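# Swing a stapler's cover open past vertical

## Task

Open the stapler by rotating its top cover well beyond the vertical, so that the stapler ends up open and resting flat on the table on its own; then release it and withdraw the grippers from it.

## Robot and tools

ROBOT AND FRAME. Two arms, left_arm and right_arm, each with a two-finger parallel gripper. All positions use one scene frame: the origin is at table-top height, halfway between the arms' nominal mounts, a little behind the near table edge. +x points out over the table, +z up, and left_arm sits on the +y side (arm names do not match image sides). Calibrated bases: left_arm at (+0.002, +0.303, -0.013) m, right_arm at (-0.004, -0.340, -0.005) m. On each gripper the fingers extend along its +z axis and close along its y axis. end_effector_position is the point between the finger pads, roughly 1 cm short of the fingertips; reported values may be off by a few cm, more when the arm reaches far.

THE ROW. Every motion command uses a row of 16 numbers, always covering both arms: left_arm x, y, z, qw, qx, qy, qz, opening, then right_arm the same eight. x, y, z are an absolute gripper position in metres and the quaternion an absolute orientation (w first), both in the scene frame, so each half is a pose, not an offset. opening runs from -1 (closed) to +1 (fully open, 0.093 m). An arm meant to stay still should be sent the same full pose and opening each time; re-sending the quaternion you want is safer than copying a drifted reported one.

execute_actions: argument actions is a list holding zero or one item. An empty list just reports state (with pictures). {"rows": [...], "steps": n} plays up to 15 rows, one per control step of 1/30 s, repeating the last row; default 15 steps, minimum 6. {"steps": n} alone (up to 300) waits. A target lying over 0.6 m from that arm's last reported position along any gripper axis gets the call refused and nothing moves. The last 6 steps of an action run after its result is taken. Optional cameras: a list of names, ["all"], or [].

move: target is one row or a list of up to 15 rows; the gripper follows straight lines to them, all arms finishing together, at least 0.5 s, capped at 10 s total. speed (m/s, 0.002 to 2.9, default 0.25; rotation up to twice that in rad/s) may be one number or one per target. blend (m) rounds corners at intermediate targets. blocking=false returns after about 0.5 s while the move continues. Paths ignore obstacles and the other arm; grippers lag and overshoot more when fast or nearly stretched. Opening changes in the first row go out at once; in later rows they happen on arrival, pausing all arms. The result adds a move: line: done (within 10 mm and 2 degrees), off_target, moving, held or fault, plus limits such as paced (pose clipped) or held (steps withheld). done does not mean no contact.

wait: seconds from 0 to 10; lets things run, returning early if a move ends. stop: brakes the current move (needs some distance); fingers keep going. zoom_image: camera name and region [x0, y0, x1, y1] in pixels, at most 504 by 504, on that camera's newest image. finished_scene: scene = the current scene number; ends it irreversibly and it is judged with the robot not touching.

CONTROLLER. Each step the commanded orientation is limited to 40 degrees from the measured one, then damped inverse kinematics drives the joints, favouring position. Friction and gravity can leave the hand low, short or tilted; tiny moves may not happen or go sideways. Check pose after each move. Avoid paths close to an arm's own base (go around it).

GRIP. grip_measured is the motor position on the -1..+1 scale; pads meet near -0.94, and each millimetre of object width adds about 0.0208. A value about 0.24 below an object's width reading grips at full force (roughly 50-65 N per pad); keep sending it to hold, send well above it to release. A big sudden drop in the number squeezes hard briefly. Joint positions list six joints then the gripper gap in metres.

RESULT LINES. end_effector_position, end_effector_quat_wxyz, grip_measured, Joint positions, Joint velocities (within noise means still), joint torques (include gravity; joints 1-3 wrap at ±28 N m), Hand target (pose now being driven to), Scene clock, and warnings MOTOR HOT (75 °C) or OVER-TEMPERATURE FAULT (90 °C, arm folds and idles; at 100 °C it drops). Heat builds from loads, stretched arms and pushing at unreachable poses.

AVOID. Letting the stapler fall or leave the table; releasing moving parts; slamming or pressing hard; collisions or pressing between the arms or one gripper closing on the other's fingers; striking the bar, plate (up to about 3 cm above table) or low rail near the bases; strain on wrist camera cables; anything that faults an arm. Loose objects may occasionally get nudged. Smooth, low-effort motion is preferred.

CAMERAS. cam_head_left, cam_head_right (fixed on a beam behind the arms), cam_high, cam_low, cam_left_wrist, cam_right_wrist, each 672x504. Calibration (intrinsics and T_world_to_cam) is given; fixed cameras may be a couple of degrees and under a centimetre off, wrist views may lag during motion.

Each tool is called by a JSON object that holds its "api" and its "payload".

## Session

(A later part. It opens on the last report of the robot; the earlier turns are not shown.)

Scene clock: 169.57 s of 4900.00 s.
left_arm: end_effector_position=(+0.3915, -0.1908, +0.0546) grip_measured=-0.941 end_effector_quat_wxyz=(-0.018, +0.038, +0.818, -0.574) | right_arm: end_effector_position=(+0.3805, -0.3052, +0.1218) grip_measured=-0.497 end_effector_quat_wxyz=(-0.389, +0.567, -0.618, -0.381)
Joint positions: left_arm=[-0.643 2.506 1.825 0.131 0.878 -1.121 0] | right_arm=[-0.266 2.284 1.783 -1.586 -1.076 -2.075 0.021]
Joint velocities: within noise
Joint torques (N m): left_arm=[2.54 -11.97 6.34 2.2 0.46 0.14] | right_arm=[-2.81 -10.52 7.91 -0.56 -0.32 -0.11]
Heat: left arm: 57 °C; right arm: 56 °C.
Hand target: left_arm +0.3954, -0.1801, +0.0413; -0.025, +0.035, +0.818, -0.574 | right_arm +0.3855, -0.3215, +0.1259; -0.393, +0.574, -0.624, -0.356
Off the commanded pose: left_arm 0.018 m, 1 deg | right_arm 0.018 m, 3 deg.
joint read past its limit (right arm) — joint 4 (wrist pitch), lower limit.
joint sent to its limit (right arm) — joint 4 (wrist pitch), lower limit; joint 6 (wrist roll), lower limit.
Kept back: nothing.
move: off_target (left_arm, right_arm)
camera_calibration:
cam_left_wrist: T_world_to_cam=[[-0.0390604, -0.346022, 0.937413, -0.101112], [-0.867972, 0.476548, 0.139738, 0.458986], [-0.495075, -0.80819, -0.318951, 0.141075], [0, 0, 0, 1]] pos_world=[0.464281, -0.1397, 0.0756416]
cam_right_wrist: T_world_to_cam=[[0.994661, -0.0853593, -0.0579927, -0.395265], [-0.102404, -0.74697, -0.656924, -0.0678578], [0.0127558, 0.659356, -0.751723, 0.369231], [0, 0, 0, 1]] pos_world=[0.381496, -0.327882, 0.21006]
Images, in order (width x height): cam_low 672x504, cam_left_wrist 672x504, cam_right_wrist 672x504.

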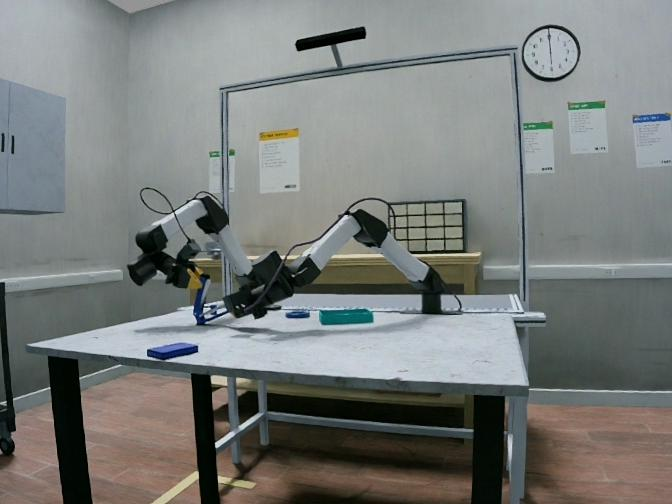

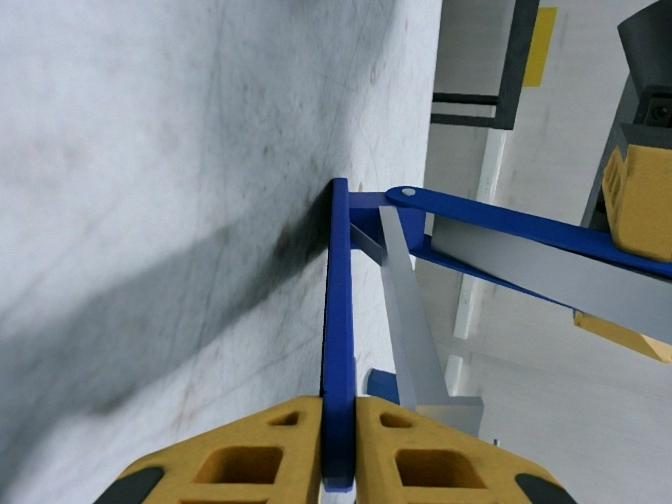

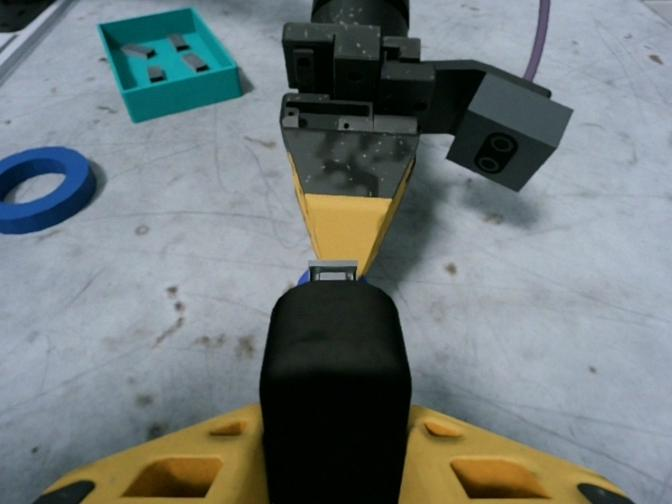

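{"api": "move", "payload": {"target": [[0.3955,-0.178,0.041,-0.0252,0.0353,0.8181,-0.5736,-1.0,0.387,-0.347,0.121,0.391,-0.585,0.6016,0.380,-0.50]], "speed": 0.03, "cameras": ["cam_low","cam_left_wrist","cam_right_wrist"]}}

{"api": "zoom_image", "payload": {"camera": "cam_low", "region": [180, 265, 260, 335]}}

Scene clock: 171.33 s of 4900.00 s.
left_arm: end_effector_position=(+0.3910, -0.1906, +0.0537) grip_measured=-0.941 end_effector_quat_wxyz=(-0.017, +0.038, +0.817, -0.575) | right_arm: end_effector_position=(+0.3791, -0.3272, +0.1245) grip_measured=-0.496 end_effector_quat_wxyz=(+0.388, -0.551, +0.637, +0.374)
Joint positions: left_arm=[-0.643 2.506 1.818 0.141 0.88 -1.122 0] | right_arm=[-0.32 2.284 1.801 -1.617 -1.056 -2.075 0.021]
Joint velocities: within noise
Joint torques (N m): left_arm=[2.81 -12.3 6.15 2.12 0.47 0.18] | right_arm=[-2.81 -9.35 7.9 -0.33 -0.18 -0.09]
Heat: left arm: 57 °C; right arm: 56 °C.
Hand target: left_arm +0.3954, -0.1783, +0.0412; -0.025, +0.035, +0.818, -0.574 | right_arm +0.3866, -0.3465, +0.1209; +0.392, -0.565, +0.641, +0.340
Off the commanded pose: left_arm 0.018 m, 1 deg | right_arm 0.022 m, 6 deg.
joint read past its limit (right arm) — joint 4 (wrist pitch), lower limit.
joint sent to its limit (right arm) — joint 4 (wrist pitch), lower limit; joint 6 (wrist roll), lower limit.
Kept back: nothing.
move: off_target (left_arm, right_arm)
camera_calibration:
cam_left_wrist: T_world_to_cam=[[-0.0407316, -0.343343, 0.938327, -0.0991308], [-0.867661, 0.477854, 0.137187, 0.458814], [-0.495485, -0.808561, -0.317369, 0.140722], [0, 0, 0, 1]] pos_world=[0.463783, -0.139499, 0.0747344]
cam_right_wrist: T_world_to_cam=[[0.988556, -0.130596, -0.0755108, -0.405882], [-0.148238, -0.748133, -0.646778, -0.0668818], [0.0279744, 0.65057, -0.758931, 0.377947], [0, 0, 0, 1]] pos_world=[0.38075, -0.348924, 0.212929]
Images, in order (width x height): cam_low 672x504, cam_left_wrist 672x504, cam_right_wrist 672x504.

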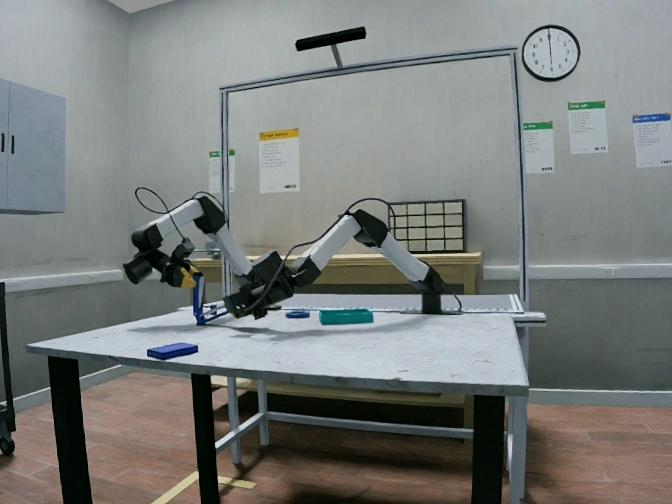

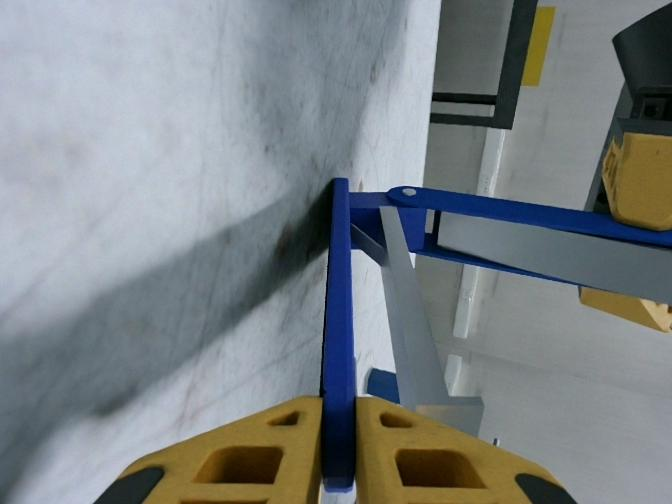

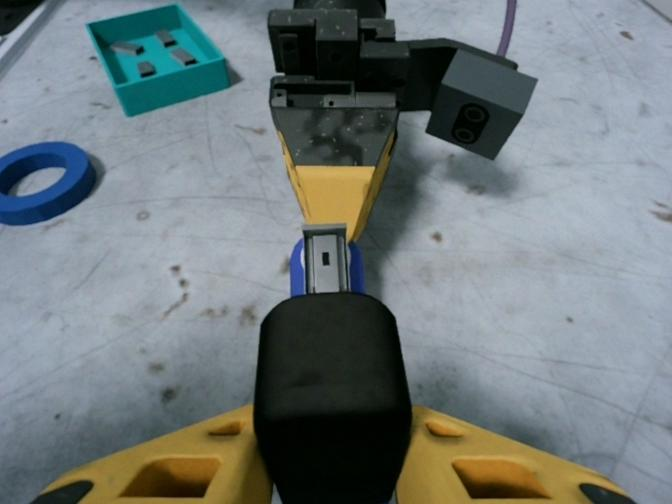

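Scaled by 6.300.

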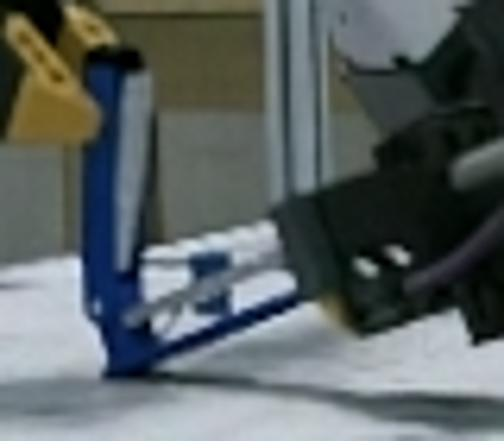

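{"api": "move", "payload": {"target": [[0.3955,-0.178,0.041,-0.0252,0.0353,0.8181,-0.5736,-1.0,0.386,-0.360,0.119,0.391,-0.575,0.630,0.350,-0.50],[0.3955,-0.178,0.041,-0.0252,0.0353,0.8181,-0.5736,-1.0,0.386,-0.373,0.112,0.391,-0.575,0.630,0.350,-0.50]], "speed": 0.03, "cameras": ["cam_low","cam_left_wrist","cam_right_wrist"]}}

{"api": "zoom_image", "payload": {"camera": "cam_low", "region": [170, 265, 250, 335]}}

Scene clock: 173.03 s of 4900.00 s.
left_arm: end_effector_position=(+0.3920, -0.1897, +0.0538) grip_measured=-0.941 end_effector_quat_wxyz=(-0.017, +0.038, +0.817, -0.576) | right_arm: end_effector_position=(+0.3779, -0.3567, +0.1215) grip_measured=-0.496 end_effector_quat_wxyz=(+0.383, -0.548, +0.656, +0.350)
Joint positions: left_arm=[-0.64 2.506 1.818 0.141 0.881 -1.122 0] | right_arm=[-0.385 2.284 1.823 -1.618 -1.004 -2.075 0.021]
Joint velocities: within noise
Joint torques (N m): left_arm=[2.56 -12.3 6.16 2.11 0.46 0.19] | right_arm=[-2.13 -8.02 7.84 -0.29 -0.27 -0.05]
Heat: left arm: 57 °C; right arm: 56 °C.
Hand target: left_arm +0.3954, -0.1783, +0.0412; -0.025, +0.035, +0.818, -0.574 | right_arm +0.3857, -0.3725, +0.1121; +0.384, -0.557, +0.660, +0.326
Off the commanded pose: left_arm 0.018 m, 1 deg | right_arm 0.021 m, 4 deg.
joint read past its limit (right arm) — joint 4 (wrist pitch), lower limit.
joint sent to its limit (right arm) — joint 4 (wrist pitch), lower limit; joint 6 (wrist roll), lower limit.
Kept back: nothing.
move: off_target (left_arm, right_arm)
camera_calibration:
cam_left_wrist: T_world_to_cam=[[-0.0398838, -0.342982, 0.938495, -0.0992001], [-0.868445, 0.476422, 0.137206, 0.459264], [-0.494179, -0.809559, -0.316862, 0.141223], [0, 0, 0, 1]] pos_world=[0.464679, -0.138499, 0.0748332]
cam_right_wrist: T_world_to_cam=[[0.982586, -0.173977, -0.0652413, -0.423297], [-0.177245, -0.772271, -0.610067, -0.0931385], [0.0557536, 0.611008, -0.789659, 0.374018], [0, 0, 0, 1]] pos_world=[0.378565, -0.3741, 0.21091]
Images, in order (width x height): cam_low 672x504, cam_left_wrist 672x504, cam_right_wrist 672x504.

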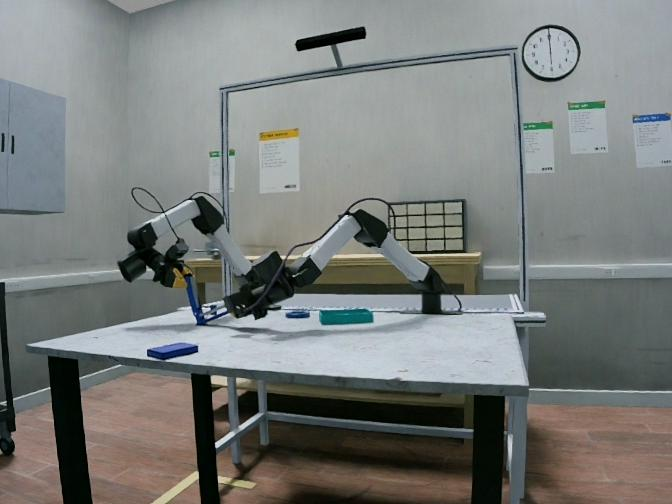

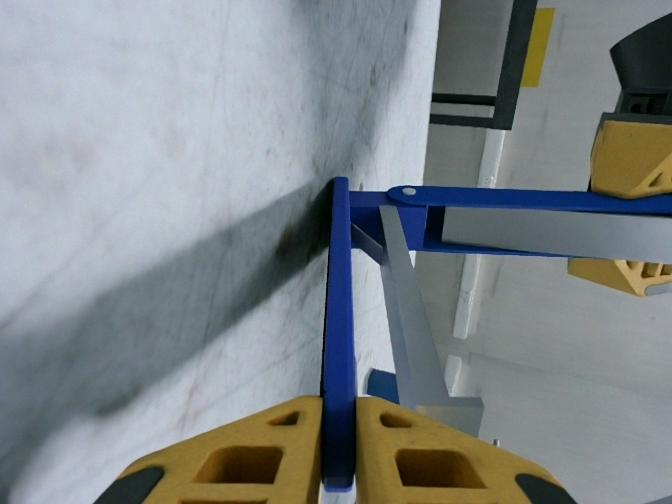

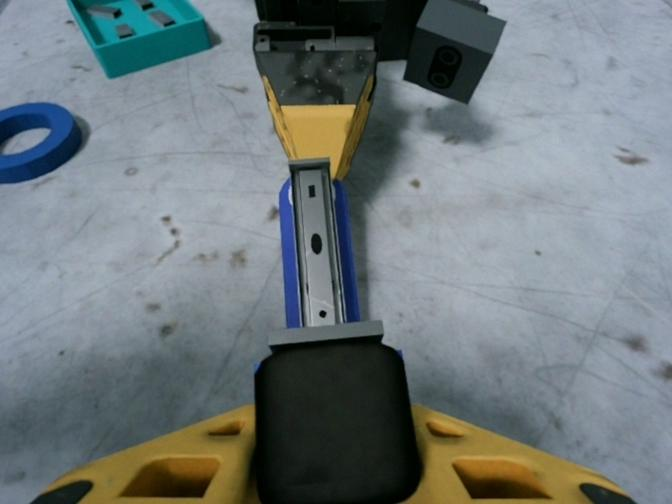

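Scaled by 6.300.

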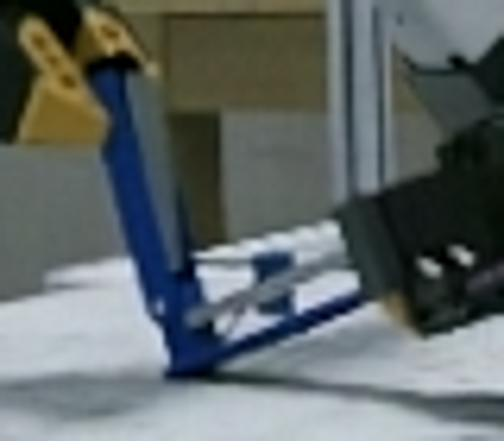

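{"api": "move", "payload": {"target": [[0.3955,-0.178,0.041,-0.0252,0.0353,0.8181,-0.5736,-1.0,0.384,-0.384,0.108,0.384,-0.557,0.660,0.326,-0.50],[0.3955,-0.178,0.041,-0.0252,0.0353,0.8181,-0.5736,-1.0,0.384,-0.396,0.097,0.384,-0.557,0.660,0.326,-0.50]], "speed": 0.03, "cameras": ["cam_low","cam_left_wrist","cam_right_wrist"]}}

{"api": "zoom_image", "payload": {"camera": "cam_low", "region": [160, 265, 240, 335]}}

Scene clock: 174.70 s of 4900.00 s.
left_arm: end_effector_position=(+0.3919, -0.1896, +0.0541) grip_measured=-0.941 end_effector_quat_wxyz=(-0.014, +0.043, +0.816, -0.576) | right_arm: end_effector_position=(+0.3738, -0.3812, +0.1098) grip_measured=-0.495 end_effector_quat_wxyz=(+0.379, -0.528, +0.676, +0.347)
Joint positions: left_arm=[-0.64 2.506 1.818 0.142 0.883 -1.109 0] | right_arm=[-0.446 2.309 1.823 -1.618 -0.978 -2.075 0.021]
Joint velocities: within noise
Joint torques (N m): left_arm=[2.45 -12.29 6.15 2.1 0.41 0.08] | right_arm=[-1.29 -7.84 7.83 -0.09 -0.2 -0.09]
Heat: left arm: 58 °C; right arm: 56 °C.
Hand target: left_arm +0.3954, -0.1783, +0.0412; -0.025, +0.035, +0.818, -0.574 | right_arm +0.3836, -0.3956, +0.0972; +0.379, -0.547, +0.677, +0.314
Off the commanded pose: left_arm 0.018 m, 2 deg | right_arm 0.022 m, 5 deg.
joint read past its limit (right arm) — joint 4 (wrist pitch), lower limit.
joint sent to its limit (right arm) — joint 6 (wrist roll), lower limit.
Kept back: nothing.
move: off_target (left_arm, right_arm)
camera_calibration:
cam_left_wrist: T_world_to_cam=[[-0.0529178, -0.340733, 0.93867, -0.0938864], [-0.867136, 0.481863, 0.126029, 0.460188], [-0.495252, -0.807285, -0.320961, 0.142377], [0, 0, 0, 1]] pos_world=[0.46459, -0.138799, 0.0758287]
cam_right_wrist: T_world_to_cam=[[0.970516, -0.221613, -0.0947984, -0.434632], [-0.233532, -0.767137, -0.597464, -0.0982646], [0.0596825, 0.601987, -0.796272, 0.375843], [0, 0, 0, 1]] pos_world=[0.376438, -0.397955, 0.199361]
Images, in order (width x height): cam_low 672x504, cam_left_wrist 672x504, cam_right_wrist 672x504.

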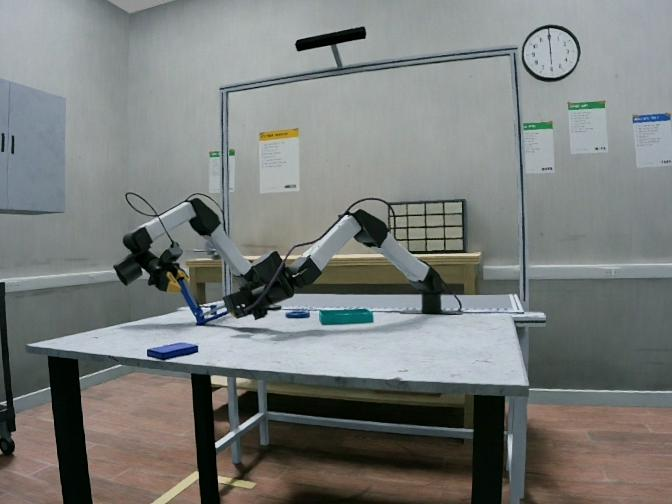

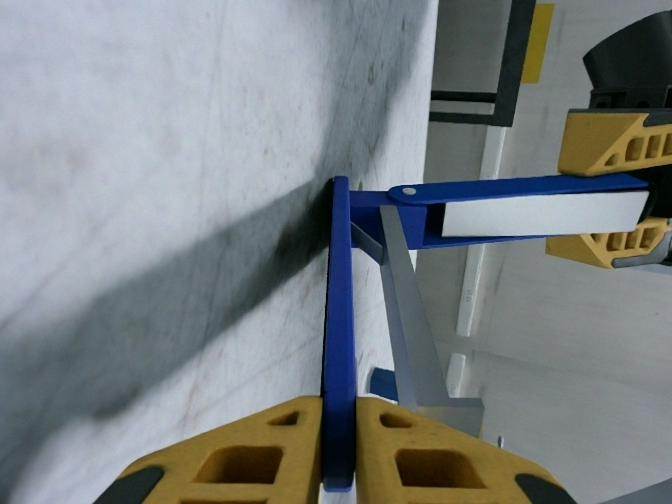

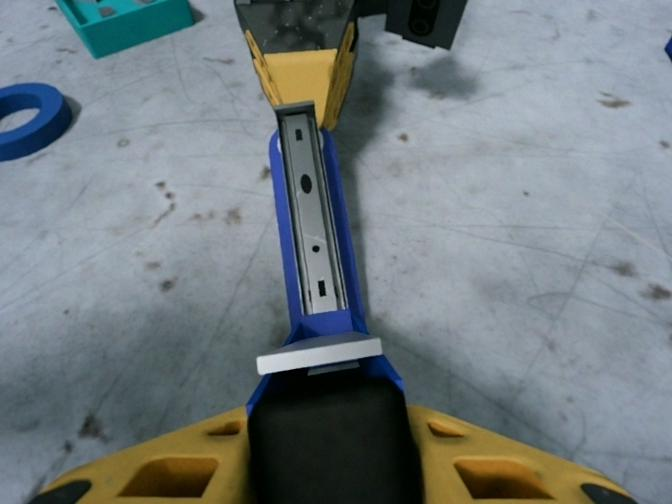

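Scaled by 6.300.

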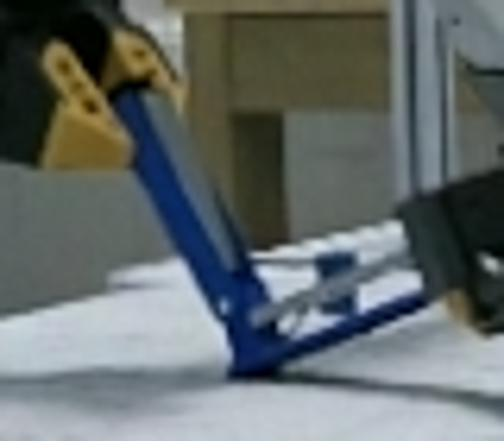

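{"api": "move", "payload": {"target": [[0.3955,-0.178,0.041,-0.0252,0.0353,0.8181,-0.5736,-1.0,0.380,-0.406,0.088,0.379,-0.547,0.677,0.314,-0.50]], "speed": 0.03, "cameras": ["cam_low","cam_left_wrist","cam_right_wrist"]}}

{"api": "zoom_image", "payload": {"camera": "cam_low", "region": [160, 265, 240, 335]}}

Scene clock: 175.73 s of 4900.00 s.
left_arm: end_effector_position=(+0.3920, -0.1896, +0.0544) grip_measured=-0.941 end_effector_quat_wxyz=(-0.012, +0.047, +0.815, -0.577) | right_arm: end_effector_position=(+0.3720, -0.3903, +0.1035) grip_measured=-0.494 end_effector_quat_wxyz=(+0.373, -0.528, +0.683, +0.340)
Joint positions: left_arm=[-0.64 2.506 1.818 0.143 0.884 -1.103 0] | right_arm=[-0.465 2.316 1.823 -1.607 -0.955 -2.075 0.021]
Joint velocities: within noise
Joint torques (N m): left_arm=[2.5 -12.3 6.17 2.09 0.43 0.02] | right_arm=[-1.76 -8.53 5.79 0.04 -0.25 -0.1]
Heat: left arm: 58 °C; right arm: 56 °C.
Hand target: left_arm +0.3954, -0.1783, +0.0412; -0.025, +0.035, +0.818, -0.574 | right_arm +0.3795, -0.4056, +0.0885; +0.376, -0.542, +0.685, +0.309
Off the commanded pose: left_arm 0.018 m, 2 deg | right_arm 0.023 m, 4 deg.
joint read past its limit (right arm) — joint 4 (wrist pitch), lower limit.
joint sent to its limit (right arm) — joint 6 (wrist roll), lower limit.
Kept back: nothing.
move: off_target (left_arm, right_arm)
camera_calibration:
cam_left_wrist: T_world_to_cam=[[-0.0602911, -0.338784, 0.938931, -0.0908907], [-0.866636, 0.484501, 0.119168, 0.460899], [-0.495285, -0.806526, -0.322813, 0.142834], [0, 0, 0, 1]] pos_world=[0.464695, -0.138899, 0.0765244]
cam_right_wrist: T_world_to_cam=[[0.968098, -0.231197, -0.0966165, -0.438152], [-0.243425, -0.776316, -0.581445, -0.11109], [0.0594236, 0.586414, -0.807829, 0.371575], [0, 0, 0, 1]] pos_world=[0.375051, -0.405437, 0.193244]
Images, in order (width x height): cam_low 672x504, cam_left_wrist 672x504, cam_right_wrist 672x504.

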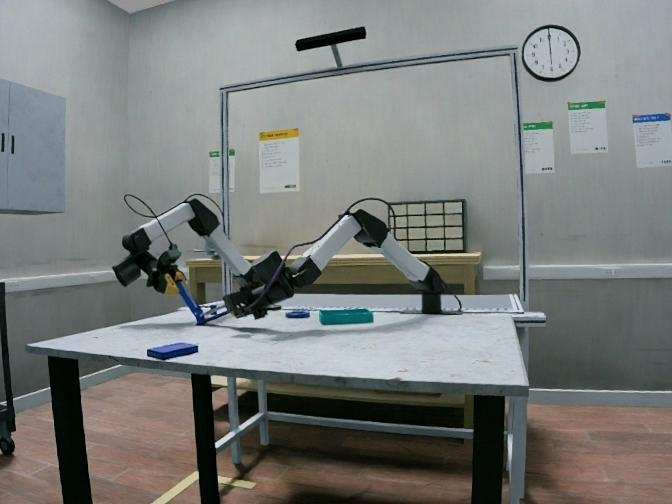

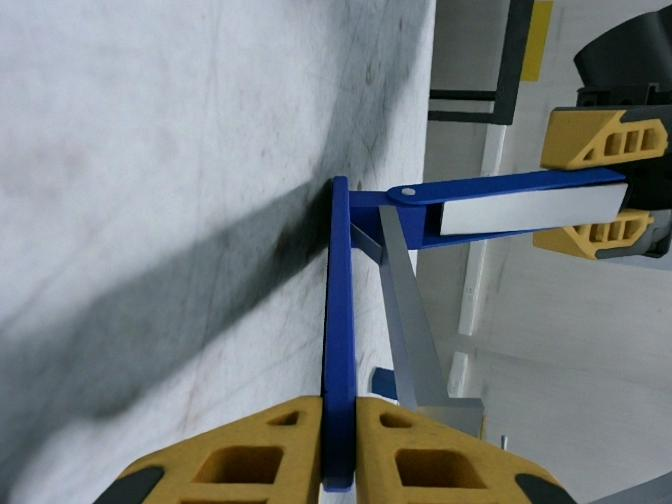

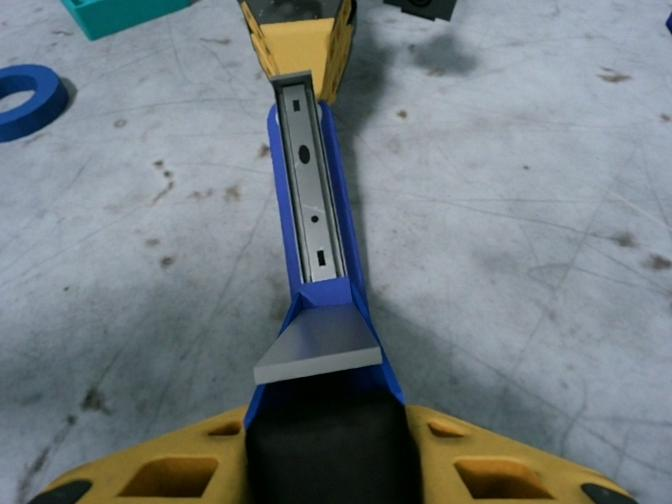

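Scaled by 6.300.

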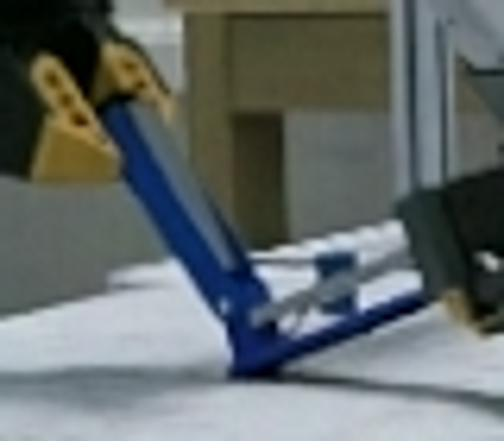

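{"api": "move", "payload": {"target": [[0.3955,-0.178,0.041,-0.0252,0.0353,0.8181,-0.5736,-1.0,0.378,-0.414,0.074,0.376,-0.542,0.685,0.309,-0.50]], "speed": 0.03, "cameras": ["cam_low","cam_left_wrist","cam_right_wrist"]}}

{"api": "zoom_image", "payload": {"camera": "cam_low", "region": [160, 265, 240, 335]}}

Scene clock: 176.87 s of 4900.00 s.
left_arm: end_effector_position=(+0.3921, -0.1897, +0.0547) grip_measured=-0.941 end_effector_quat_wxyz=(-0.009, +0.050, +0.815, -0.577) | right_arm: end_effector_position=(+0.3700, -0.3999, +0.0941) grip_measured=-0.494 end_effector_quat_wxyz=(+0.372, -0.521, +0.690, +0.337)
Joint positions: left_arm=[-0.64 2.506 1.818 0.145 0.884 -1.095 0] | right_arm=[-0.489 2.328 1.81 -1.585 -0.945 -2.075 0.021]
Joint velocities: within noise
Joint torques (N m): left_arm=[2.5 -12.3 6.17 2.06 0.42 -0.06] | right_arm=[-1.4 -8.34 4.94 0.16 -0.2 -0.09]
Heat: left arm: 58 °C; right arm: 56 °C.
Hand target: left_arm +0.3954, -0.1783, +0.0413; -0.025, +0.035, +0.818, -0.574 | right_arm +0.3771, -0.4138, +0.0750; +0.373, -0.538, +0.692, +0.306
Off the commanded pose: left_arm 0.018 m, 3 deg | right_arm 0.026 m, 4 deg.
joint read past its limit (right arm) — joint 4 (wrist pitch), lower limit.
joint sent to its limit (right arm) — joint 6 (wrist roll), lower limit.
Kept back: nothing.
move: off_target (left_arm, right_arm)
camera_calibration:
cam_left_wrist: T_world_to_cam=[[-0.0696492, -0.33689, 0.938964, -0.0871228], [-0.866357, 0.48705, 0.110485, 0.461936], [-0.494544, -0.805783, -0.32579, 0.14289], [0, 0, 0, 1]] pos_world=[0.464799, -0.139198, 0.0773205]
cam_right_wrist: T_world_to_cam=[[0.962774, -0.249988, -0.102825, -0.444326], [-0.262576, -0.77458, -0.575395, -0.117346], [0.0641952, 0.580974, -0.811386, 0.366087], [0, 0, 0, 1]] pos_world=[0.373472, -0.414657, 0.18383]
Images, in order (width x height): cam_low 672x504, cam_left_wrist 672x504, cam_right_wrist 672x504.

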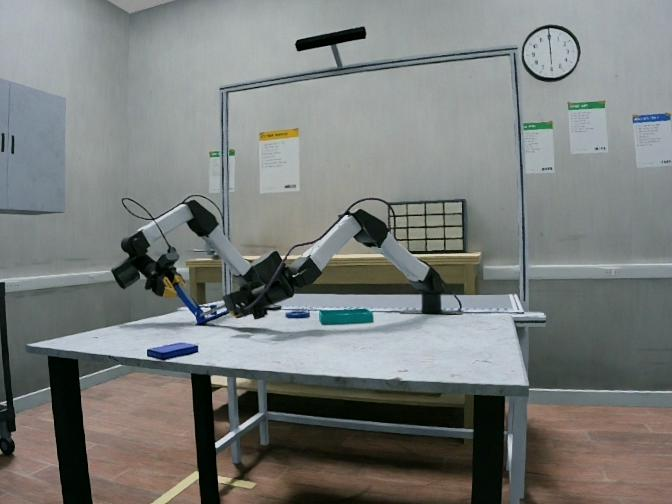

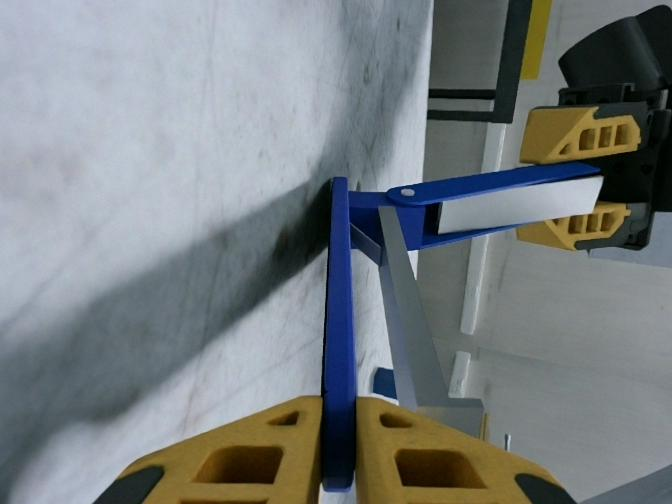

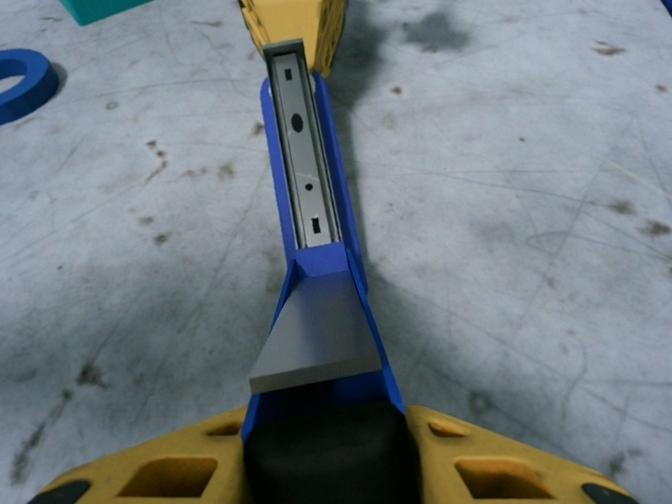

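Scaled by 6.300.

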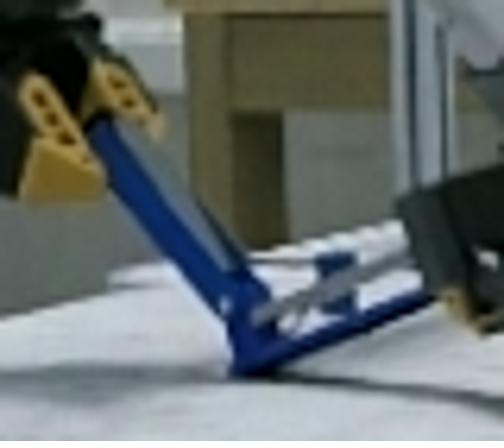

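{"api": "move", "payload": {"target": [[0.3955,-0.178,0.041,-0.0252,0.0353,0.8181,-0.5736,-1.0,0.376,-0.419,0.058,0.373,-0.538,0.692,0.306,-0.50]], "speed": 0.03, "cameras": ["cam_low","cam_left_wrist","cam_right_wrist"]}}

{"api": "zoom_image", "payload": {"camera": "cam_low", "region": [160, 265, 240, 335]}}

Scene clock: 178.07 s of 4900.00 s.
left_arm: end_effector_position=(+0.3928, -0.1874, +0.0540) grip_measured=-0.941 end_effector_quat_wxyz=(-0.009, +0.053, +0.814, -0.578) | right_arm: end_effector_position=(+0.3686, -0.4073, +0.0808) grip_measured=-0.494 end_effector_quat_wxyz=(+0.374, -0.515, +0.696, +0.334)
Joint positions: left_arm=[-0.635 2.506 1.814 0.146 0.892 -1.087 0] | right_arm=[-0.509 2.345 1.786 -1.546 -0.941 -2.075 0.021]
Joint velocities: within noise
Joint torques (N m): left_arm=[2.03 -12.31 6.52 2.04 0.32 -0.13] | right_arm=[-0.83 -8.1 4.72 0.19 -0.13 -0.1]
Heat: left arm: 58 °C; right arm: 55 °C.
Hand target: left_arm +0.3954, -0.1782, +0.0413; -0.025, +0.035, +0.818, -0.574 | right_arm +0.3751, -0.4189, +0.0592; +0.370, -0.534, +0.696, +0.304
Off the commanded pose: left_arm 0.016 m, 3 deg | right_arm 0.027 m, 4 deg.
joint sent to its limit (right arm) — joint 6 (wrist roll), lower limit.
Kept back: nothing.
move: off_target (left_arm, right_arm)
camera_calibration:
cam_left_wrist: T_world_to_cam=[[-0.0734802, -0.334508, 0.939524, -0.0837564], [-0.864308, 0.491372, 0.107351, 0.461611], [-0.497566, -0.80415, -0.325224, 0.146294], [0, 0, 0, 1]] pos_world=[0.465611, -0.137198, 0.0767151]
cam_right_wrist: T_world_to_cam=[[0.957873, -0.267011, -0.105753, -0.451135], [-0.278113, -0.770566, -0.573482, -0.123805], [0.0716367, 0.578735, -0.812363, 0.356162], [0, 0, 0, 1]] pos_world=[0.372185, -0.421981, 0.170624]
Images, in order (width x height): cam_low 672x504, cam_left_wrist 672x504, cam_right_wrist 672x504.

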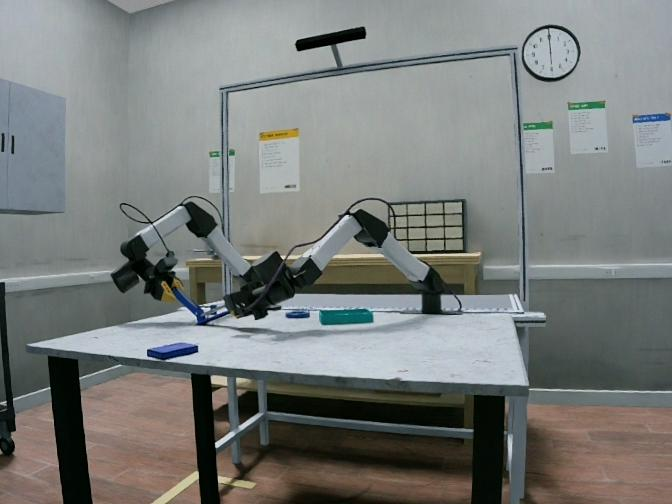

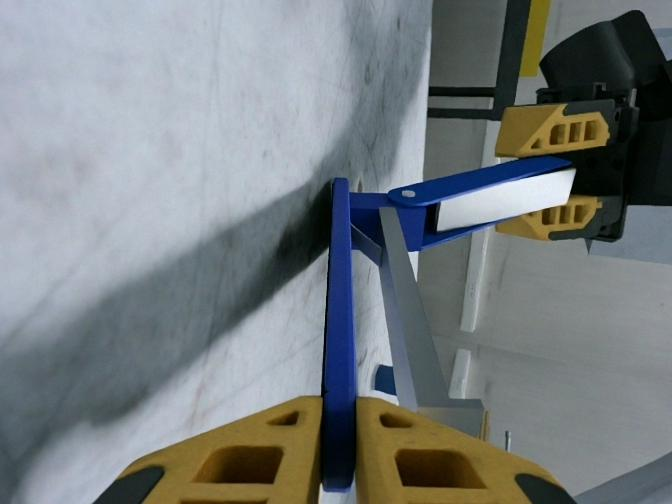

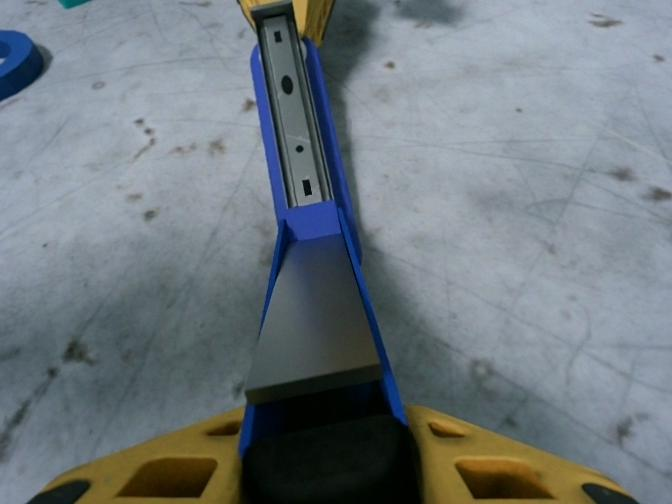

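Scaled by 6.300.

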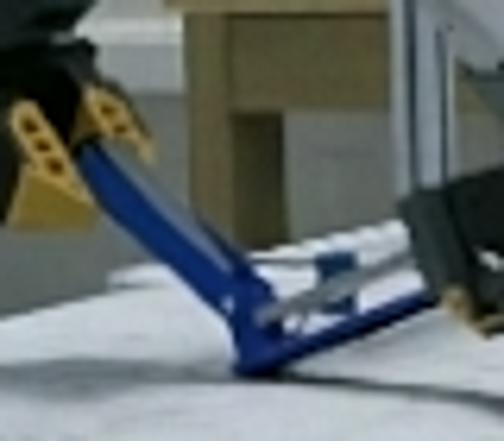

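{"api": "move", "payload": {"target": [[0.394,-0.183,0.046,-0.0252,0.0353,0.8181,-0.5736,-1.0,0.3700,-0.409,0.078,0.374,-0.520,0.696,0.325,-0.50],[0.394,-0.183,0.046,-0.0252,0.0353,0.8181,-0.5736,-1.0,0.3690,-0.4075,0.084,0.374,-0.520,0.696,0.325,-0.50]], "speed": 0.03, "cameras": []}}

{"api": "execute_actions", "payload": {"actions": [{"rows":[[0.394,-0.183,0.046,-0.0252,0.0353,0.8181,-0.5736,-1.0,0.3690,-0.4075,0.084,0.374,-0.520,0.696,0.325,-0.46],[0.394,-0.183,0.046,-0.0252,0.0353,0.8181,-0.5736,-1.0,0.3690,-0.4075,0.084,0.374,-0.520,0.696,0.325,-0.44],[0.394,-0.183,0.046,-0.0252,0.0353,0.8181,-0.5736,-1.0,0.3690,-0.4075,0.084,0.374,-0.520,0.696,0.325,-0.42],[0.394,-0.183,0.046,-0.0252,0.0353,0.8181,-0.5736,-1.0,0.3690,-0.4075,0.084,0.374,-0.520,0.696,0.325,-0.40],[0.394,-0.183,0.046,-0.0252,0.0353,0.8181,-0.5736,-1.0,0.3690,-0.4075,0.084,0.374,-0.520,0.696,0.325,-0.37],[0.394,-0.183,0.046,-0.0252,0.0353,0.8181,-0.5736,-1.0,0.3690,-0.4075,0.084,0.374,-0.520,0.696,0.325,-0.34],[0.394,-0.183,0.046,-0.0252,0.0353,0.8181,-0.5736,-1.0,0.3690,-0.4075,0.084,0.374,-0.520,0.696,0.325,-0.30],[0.394,-0.183,0.046,-0.0252,0.0353,0.8181,-0.5736,-1.0,0.3690,-0.4075,0.084,0.374,-0.520,0.696,0.325,-0.25],[0.394,-0.183,0.046,-0.0252,0.0353,0.8181,-0.5736,-1.0,0.3690,-0.4075,0.084,0.374,-0.520,0.696,0.325,-0.20],[0.394,-0.183,0.046,-0.0252,0.0353,0.8181,-0.5736,-1.0,0.3690,-0.4075,0.084,0.374,-0.520,0.696,0.325,-0.15]]}]}}

{"api": "wait", "payload": {"seconds": 0.5, "cameras": ["cam_low","cam_left_wrist","cam_right_wrist"]}}

{"api": "zoom_image", "payload": {"camera": "cam_low", "region": [160, 265, 240, 335]}}

Scene clock: 180.47 s of 4900.00 s.
left_arm: end_effector_position=(+0.3928, -0.1874, +0.0540) grip_measured=-0.941 end_effector_quat_wxyz=(-0.009, +0.053, +0.814, -0.578) | right_arm: end_effector_position=(+0.3674, -0.4066, +0.0816) grip_measured=-0.494 end_effector_quat_wxyz=(+0.372, -0.512, +0.697, +0.338)
Joint positions: left_arm=[-0.635 2.506 1.814 0.147 0.892 -1.087 0] | right_arm=[-0.509 2.345 1.786 -1.555 -0.941 -2.074 0.021]
Joint velocities: within noise
Joint torques (N m): left_arm=[1.11 -12.53 7.98 1.9 0.23 -0.2] | right_arm=[0.14 -11.49 4.42 -0.5 -0.45 -0.03]
Heat: left arm: 58 °C; right arm: 56 °C.
Hand target: left_arm +0.3940, -0.1830, +0.0462; -0.025, +0.035, +0.818, -0.574 | right_arm +0.3690, -0.4076, +0.0840; +0.374, -0.520, +0.696, +0.325
Off the commanded pose: left_arm 0.009 m, 3 deg | right_arm 0.003 m, 2 deg.
Kept back: nothing.
move: off_target (left_arm)
No camera images: "cameras" was empty.

Scene clock: 180.77 s of 4900.00 s.
left_arm: end_effector_position=(+0.3916, -0.1870, +0.0532) grip_measured=-0.941 end_effector_quat_wxyz=(-0.017, +0.047, +0.815, -0.577) | right_arm: end_effector_position=(+0.3685, -0.4072, +0.0809) grip_measured=-0.231 end_effector_quat_wxyz=(+0.373, -0.514, +0.696, +0.335)
Joint positions: left_arm=[-0.635 2.506 1.814 0.139 0.897 -1.1 0] | right_arm=[-0.509 2.345 1.786 -1.547 -0.941 -2.073 0.034]
Joint velocities: left_arm=[within noise] | right_arm=[-0.022 -0.007 -0.017 0.051 -0.022 0.007 0.066]
Joint torques (N m): left_arm=[1.14 -12.53 7.91 1.97 0.19 0] | right_arm=[0.01 -11.59 4.37 -0.57 -0.46 -0.04]
Heat: left arm: 58 °C; right arm: 56 °C.
Steps of this call (1-9: this action's first 9). Readings (end_effector_position of left_arm | right_arm):
1: (+0.3928, -0.1874, +0.0540) | (+0.3674, -0.4066, +0.0816)
2: (+0.3927, -0.1874, +0.0541) | (+0.3674, -0.4066, +0.0816)
4: (+0.3922, -0.1874, +0.0541) | (+0.3677, -0.4067, +0.0814)
8: (+0.3917, -0.1871, +0.0533) | (+0.3685, -0.4072, +0.0809)
9: the state above

Scene clock: 181.47 s of 4900.00 s.
left_arm: end_effector_position=(+0.3916, -0.1870, +0.0531) grip_measured=-0.941 end_effector_quat_wxyz=(-0.019, +0.044, +0.815, -0.577) | right_arm: end_effector_position=(+0.3685, -0.4074, +0.0808) grip_measured=-0.152 end_effector_quat_wxyz=(+0.373, -0.514, +0.696, +0.335)
Joint positions: left_arm=[-0.635 2.506 1.814 0.139 0.897 -1.108 0] | right_arm=[-0.509 2.345 1.786 -1.547 -0.941 -2.073 0.038]
Joint velocities: within noise
Joint torques (N m): left_arm=[1.11 -12.51 7.97 1.99 0.19 -0.01] | right_arm=[0.13 -11.59 4.37 -0.58 -0.47 -0.06]
Heat: left arm: 58 °C; right arm: 56 °C.
Hand target: left_arm +0.3940, -0.1830, +0.0462; -0.025, +0.035, +0.818, -0.574 | right_arm +0.3690, -0.4075, +0.0840; +0.374, -0.520, +0.696, +0.325
Off the commanded pose: left_arm 0.009 m, 1 deg | right_arm 0.003 m, 1 deg.
Steps of this call (1-6: your previous action's last 6; 7-21: nothing new was sent). Readings (end_effector_position of left_arm | right_arm):
1: (+0.3916, -0.1870, +0.0532) | (+0.3685, -0.4072, +0.0809)
2: (+0.3916, -0.1870, +0.0532) | (+0.3685, -0.4072, +0.0809)
4: (+0.3916, -0.1870, +0.0531) | (+0.3685, -0.4074, +0.0808)
8: (+0.3916, -0.1870, +0.0531) | (+0.3685, -0.4074, +0.0808)
21: the state above
camera_calibration:
cam_left_wrist: T_world_to_cam=[[-0.0478844, -0.338942, 0.939588, -0.0937771], [-0.862745, 0.488079, 0.132099, 0.457966], [-0.503367, -0.804299, -0.315792, 0.147594], [0, 0, 0, 1]] pos_world=[0.464911, -0.136599, 0.0742239]
cam_right_wrist: T_world_to_cam=[[0.957303, -0.268083, -0.108175, -0.450994], [-0.280391, -0.769976, -0.573164, -0.122842], [0.070363, 0.579024, -0.812269, 0.356798], [0, 0, 0, 1]] pos_world=[0.372189, -0.422083, 0.170621]
Images, in order (width x height): cam_low 672x504, cam_left_wrist 672x504, cam_right_wrist 672x504.

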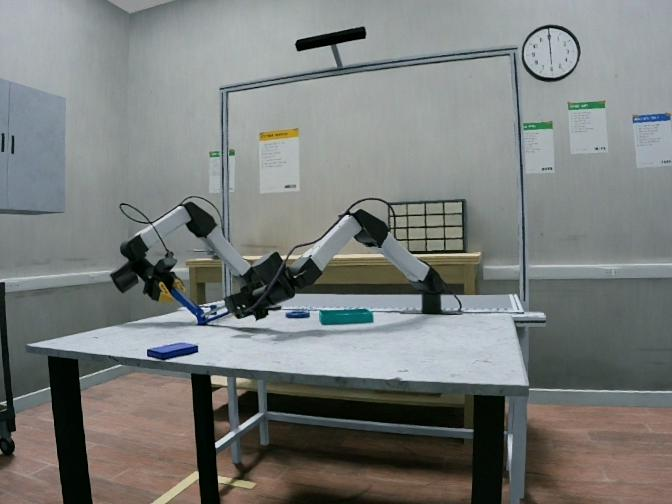

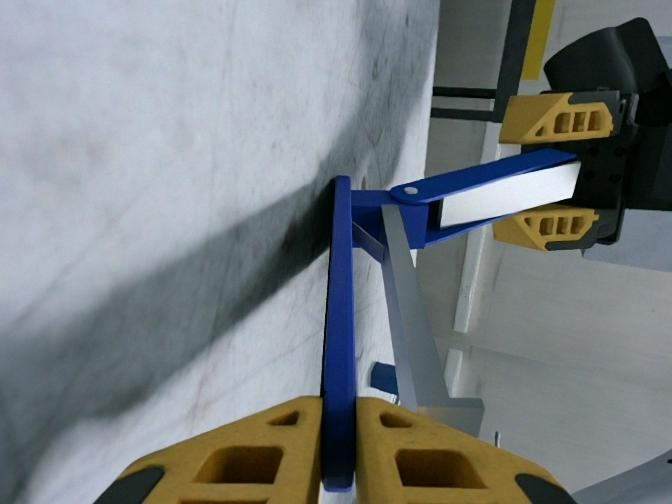

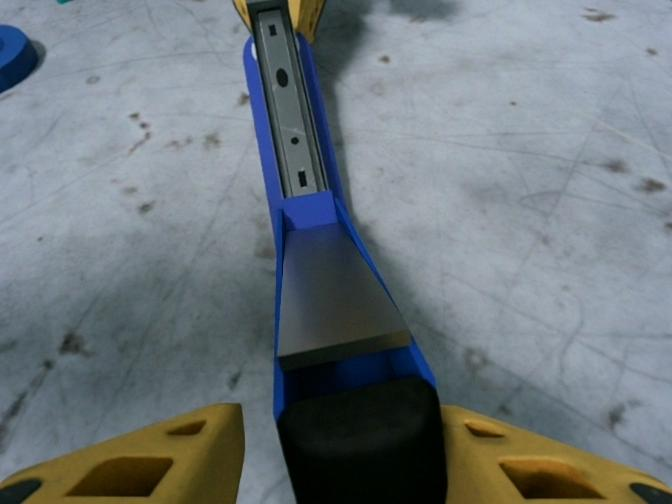

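Scaled by 6.300.

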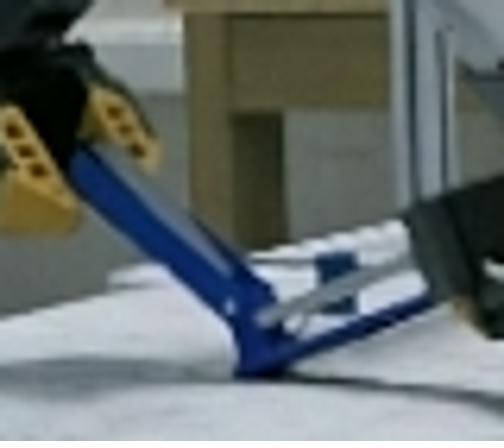

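{"api": "move", "payload": {"target": [[0.394,-0.183,0.046,-0.0252,0.0353,0.8181,-0.5736,-1.0,0.3690,-0.4075,0.084,0.374,-0.520,0.696,0.325,0.15],[0.394,-0.183,0.046,-0.0252,0.0353,0.8181,-0.5736,-1.0,0.351,-0.492,0.136,0.374,-0.520,0.696,0.325,0.15]], "speed": 0.05, "cameras": ["cam_low","cam_right_wrist"]}}

{"api": "zoom_image", "payload": {"camera": "cam_low", "region": [160, 265, 240, 335]}}

Scene clock: 184.83 s of 4900.00 s.
left_arm: end_effector_position=(+0.3916, -0.1870, +0.0531) grip_measured=-0.941 end_effector_quat_wxyz=(-0.019, +0.044, +0.815, -0.577) | right_arm: end_effector_position=(+0.3507, -0.4883, +0.1120) grip_measured=+0.148 end_effector_quat_wxyz=(+0.396, -0.477, +0.744, +0.250)
Joint positions: left_arm=[-0.635 2.506 1.814 0.139 0.897 -1.108 0] | right_arm=[-0.702 2.267 1.847 -1.566 -0.889 -2.062 0.052]
Joint velocities: within noise
Joint torques (N m): left_arm=[1.1 -12.52 7.95 1.98 0.19 -0.01] | right_arm=[-0.18 -14.05 7.56 -0.67 -0.49 -0.04]
Heat: left arm: 58 °C; right arm: 58 °C.
Hand target: left_arm +0.3940, -0.1830, +0.0462; -0.025, +0.035, +0.818, -0.574 | right_arm +0.3507, -0.4910, +0.1351; +0.399, -0.488, +0.743, +0.223
Off the commanded pose: left_arm 0.009 m, 1 deg | right_arm 0.024 m, 12 deg.
joint sent to its limit (right arm) — joint 4 (wrist pitch), lower limit.
Kept back: nothing.
move: off_target (right_arm)
camera_calibration:
cam_right_wrist: T_world_to_cam=[[0.897115, -0.441433, -0.0179188, -0.525965], [-0.386551, -0.764648, -0.515646, -0.138887], [0.213922, 0.469521, -0.856614, 0.331436], [0, 0, 0, 1]] pos_world=[0.347263, -0.493994, 0.202871]
Images, in order (width x height): cam_low 672x504, cam_right_wrist 672x504.

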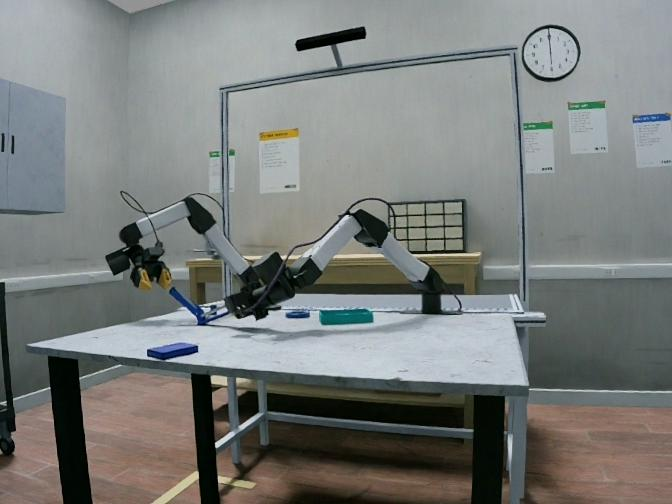

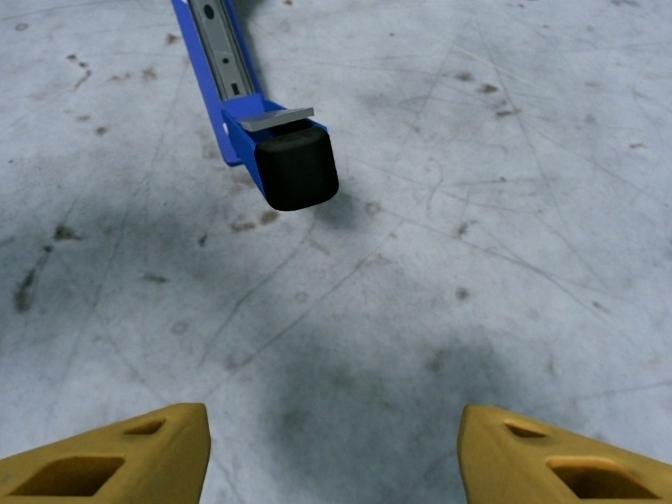

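Scaled by 6.300.

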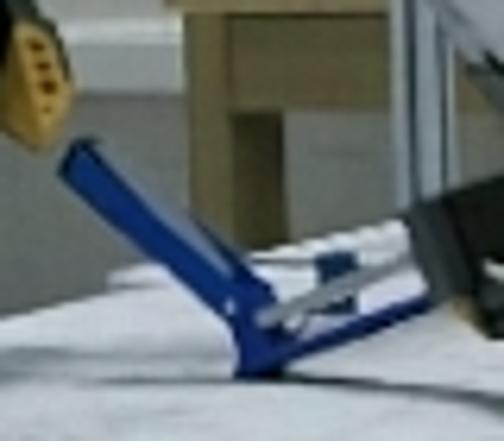

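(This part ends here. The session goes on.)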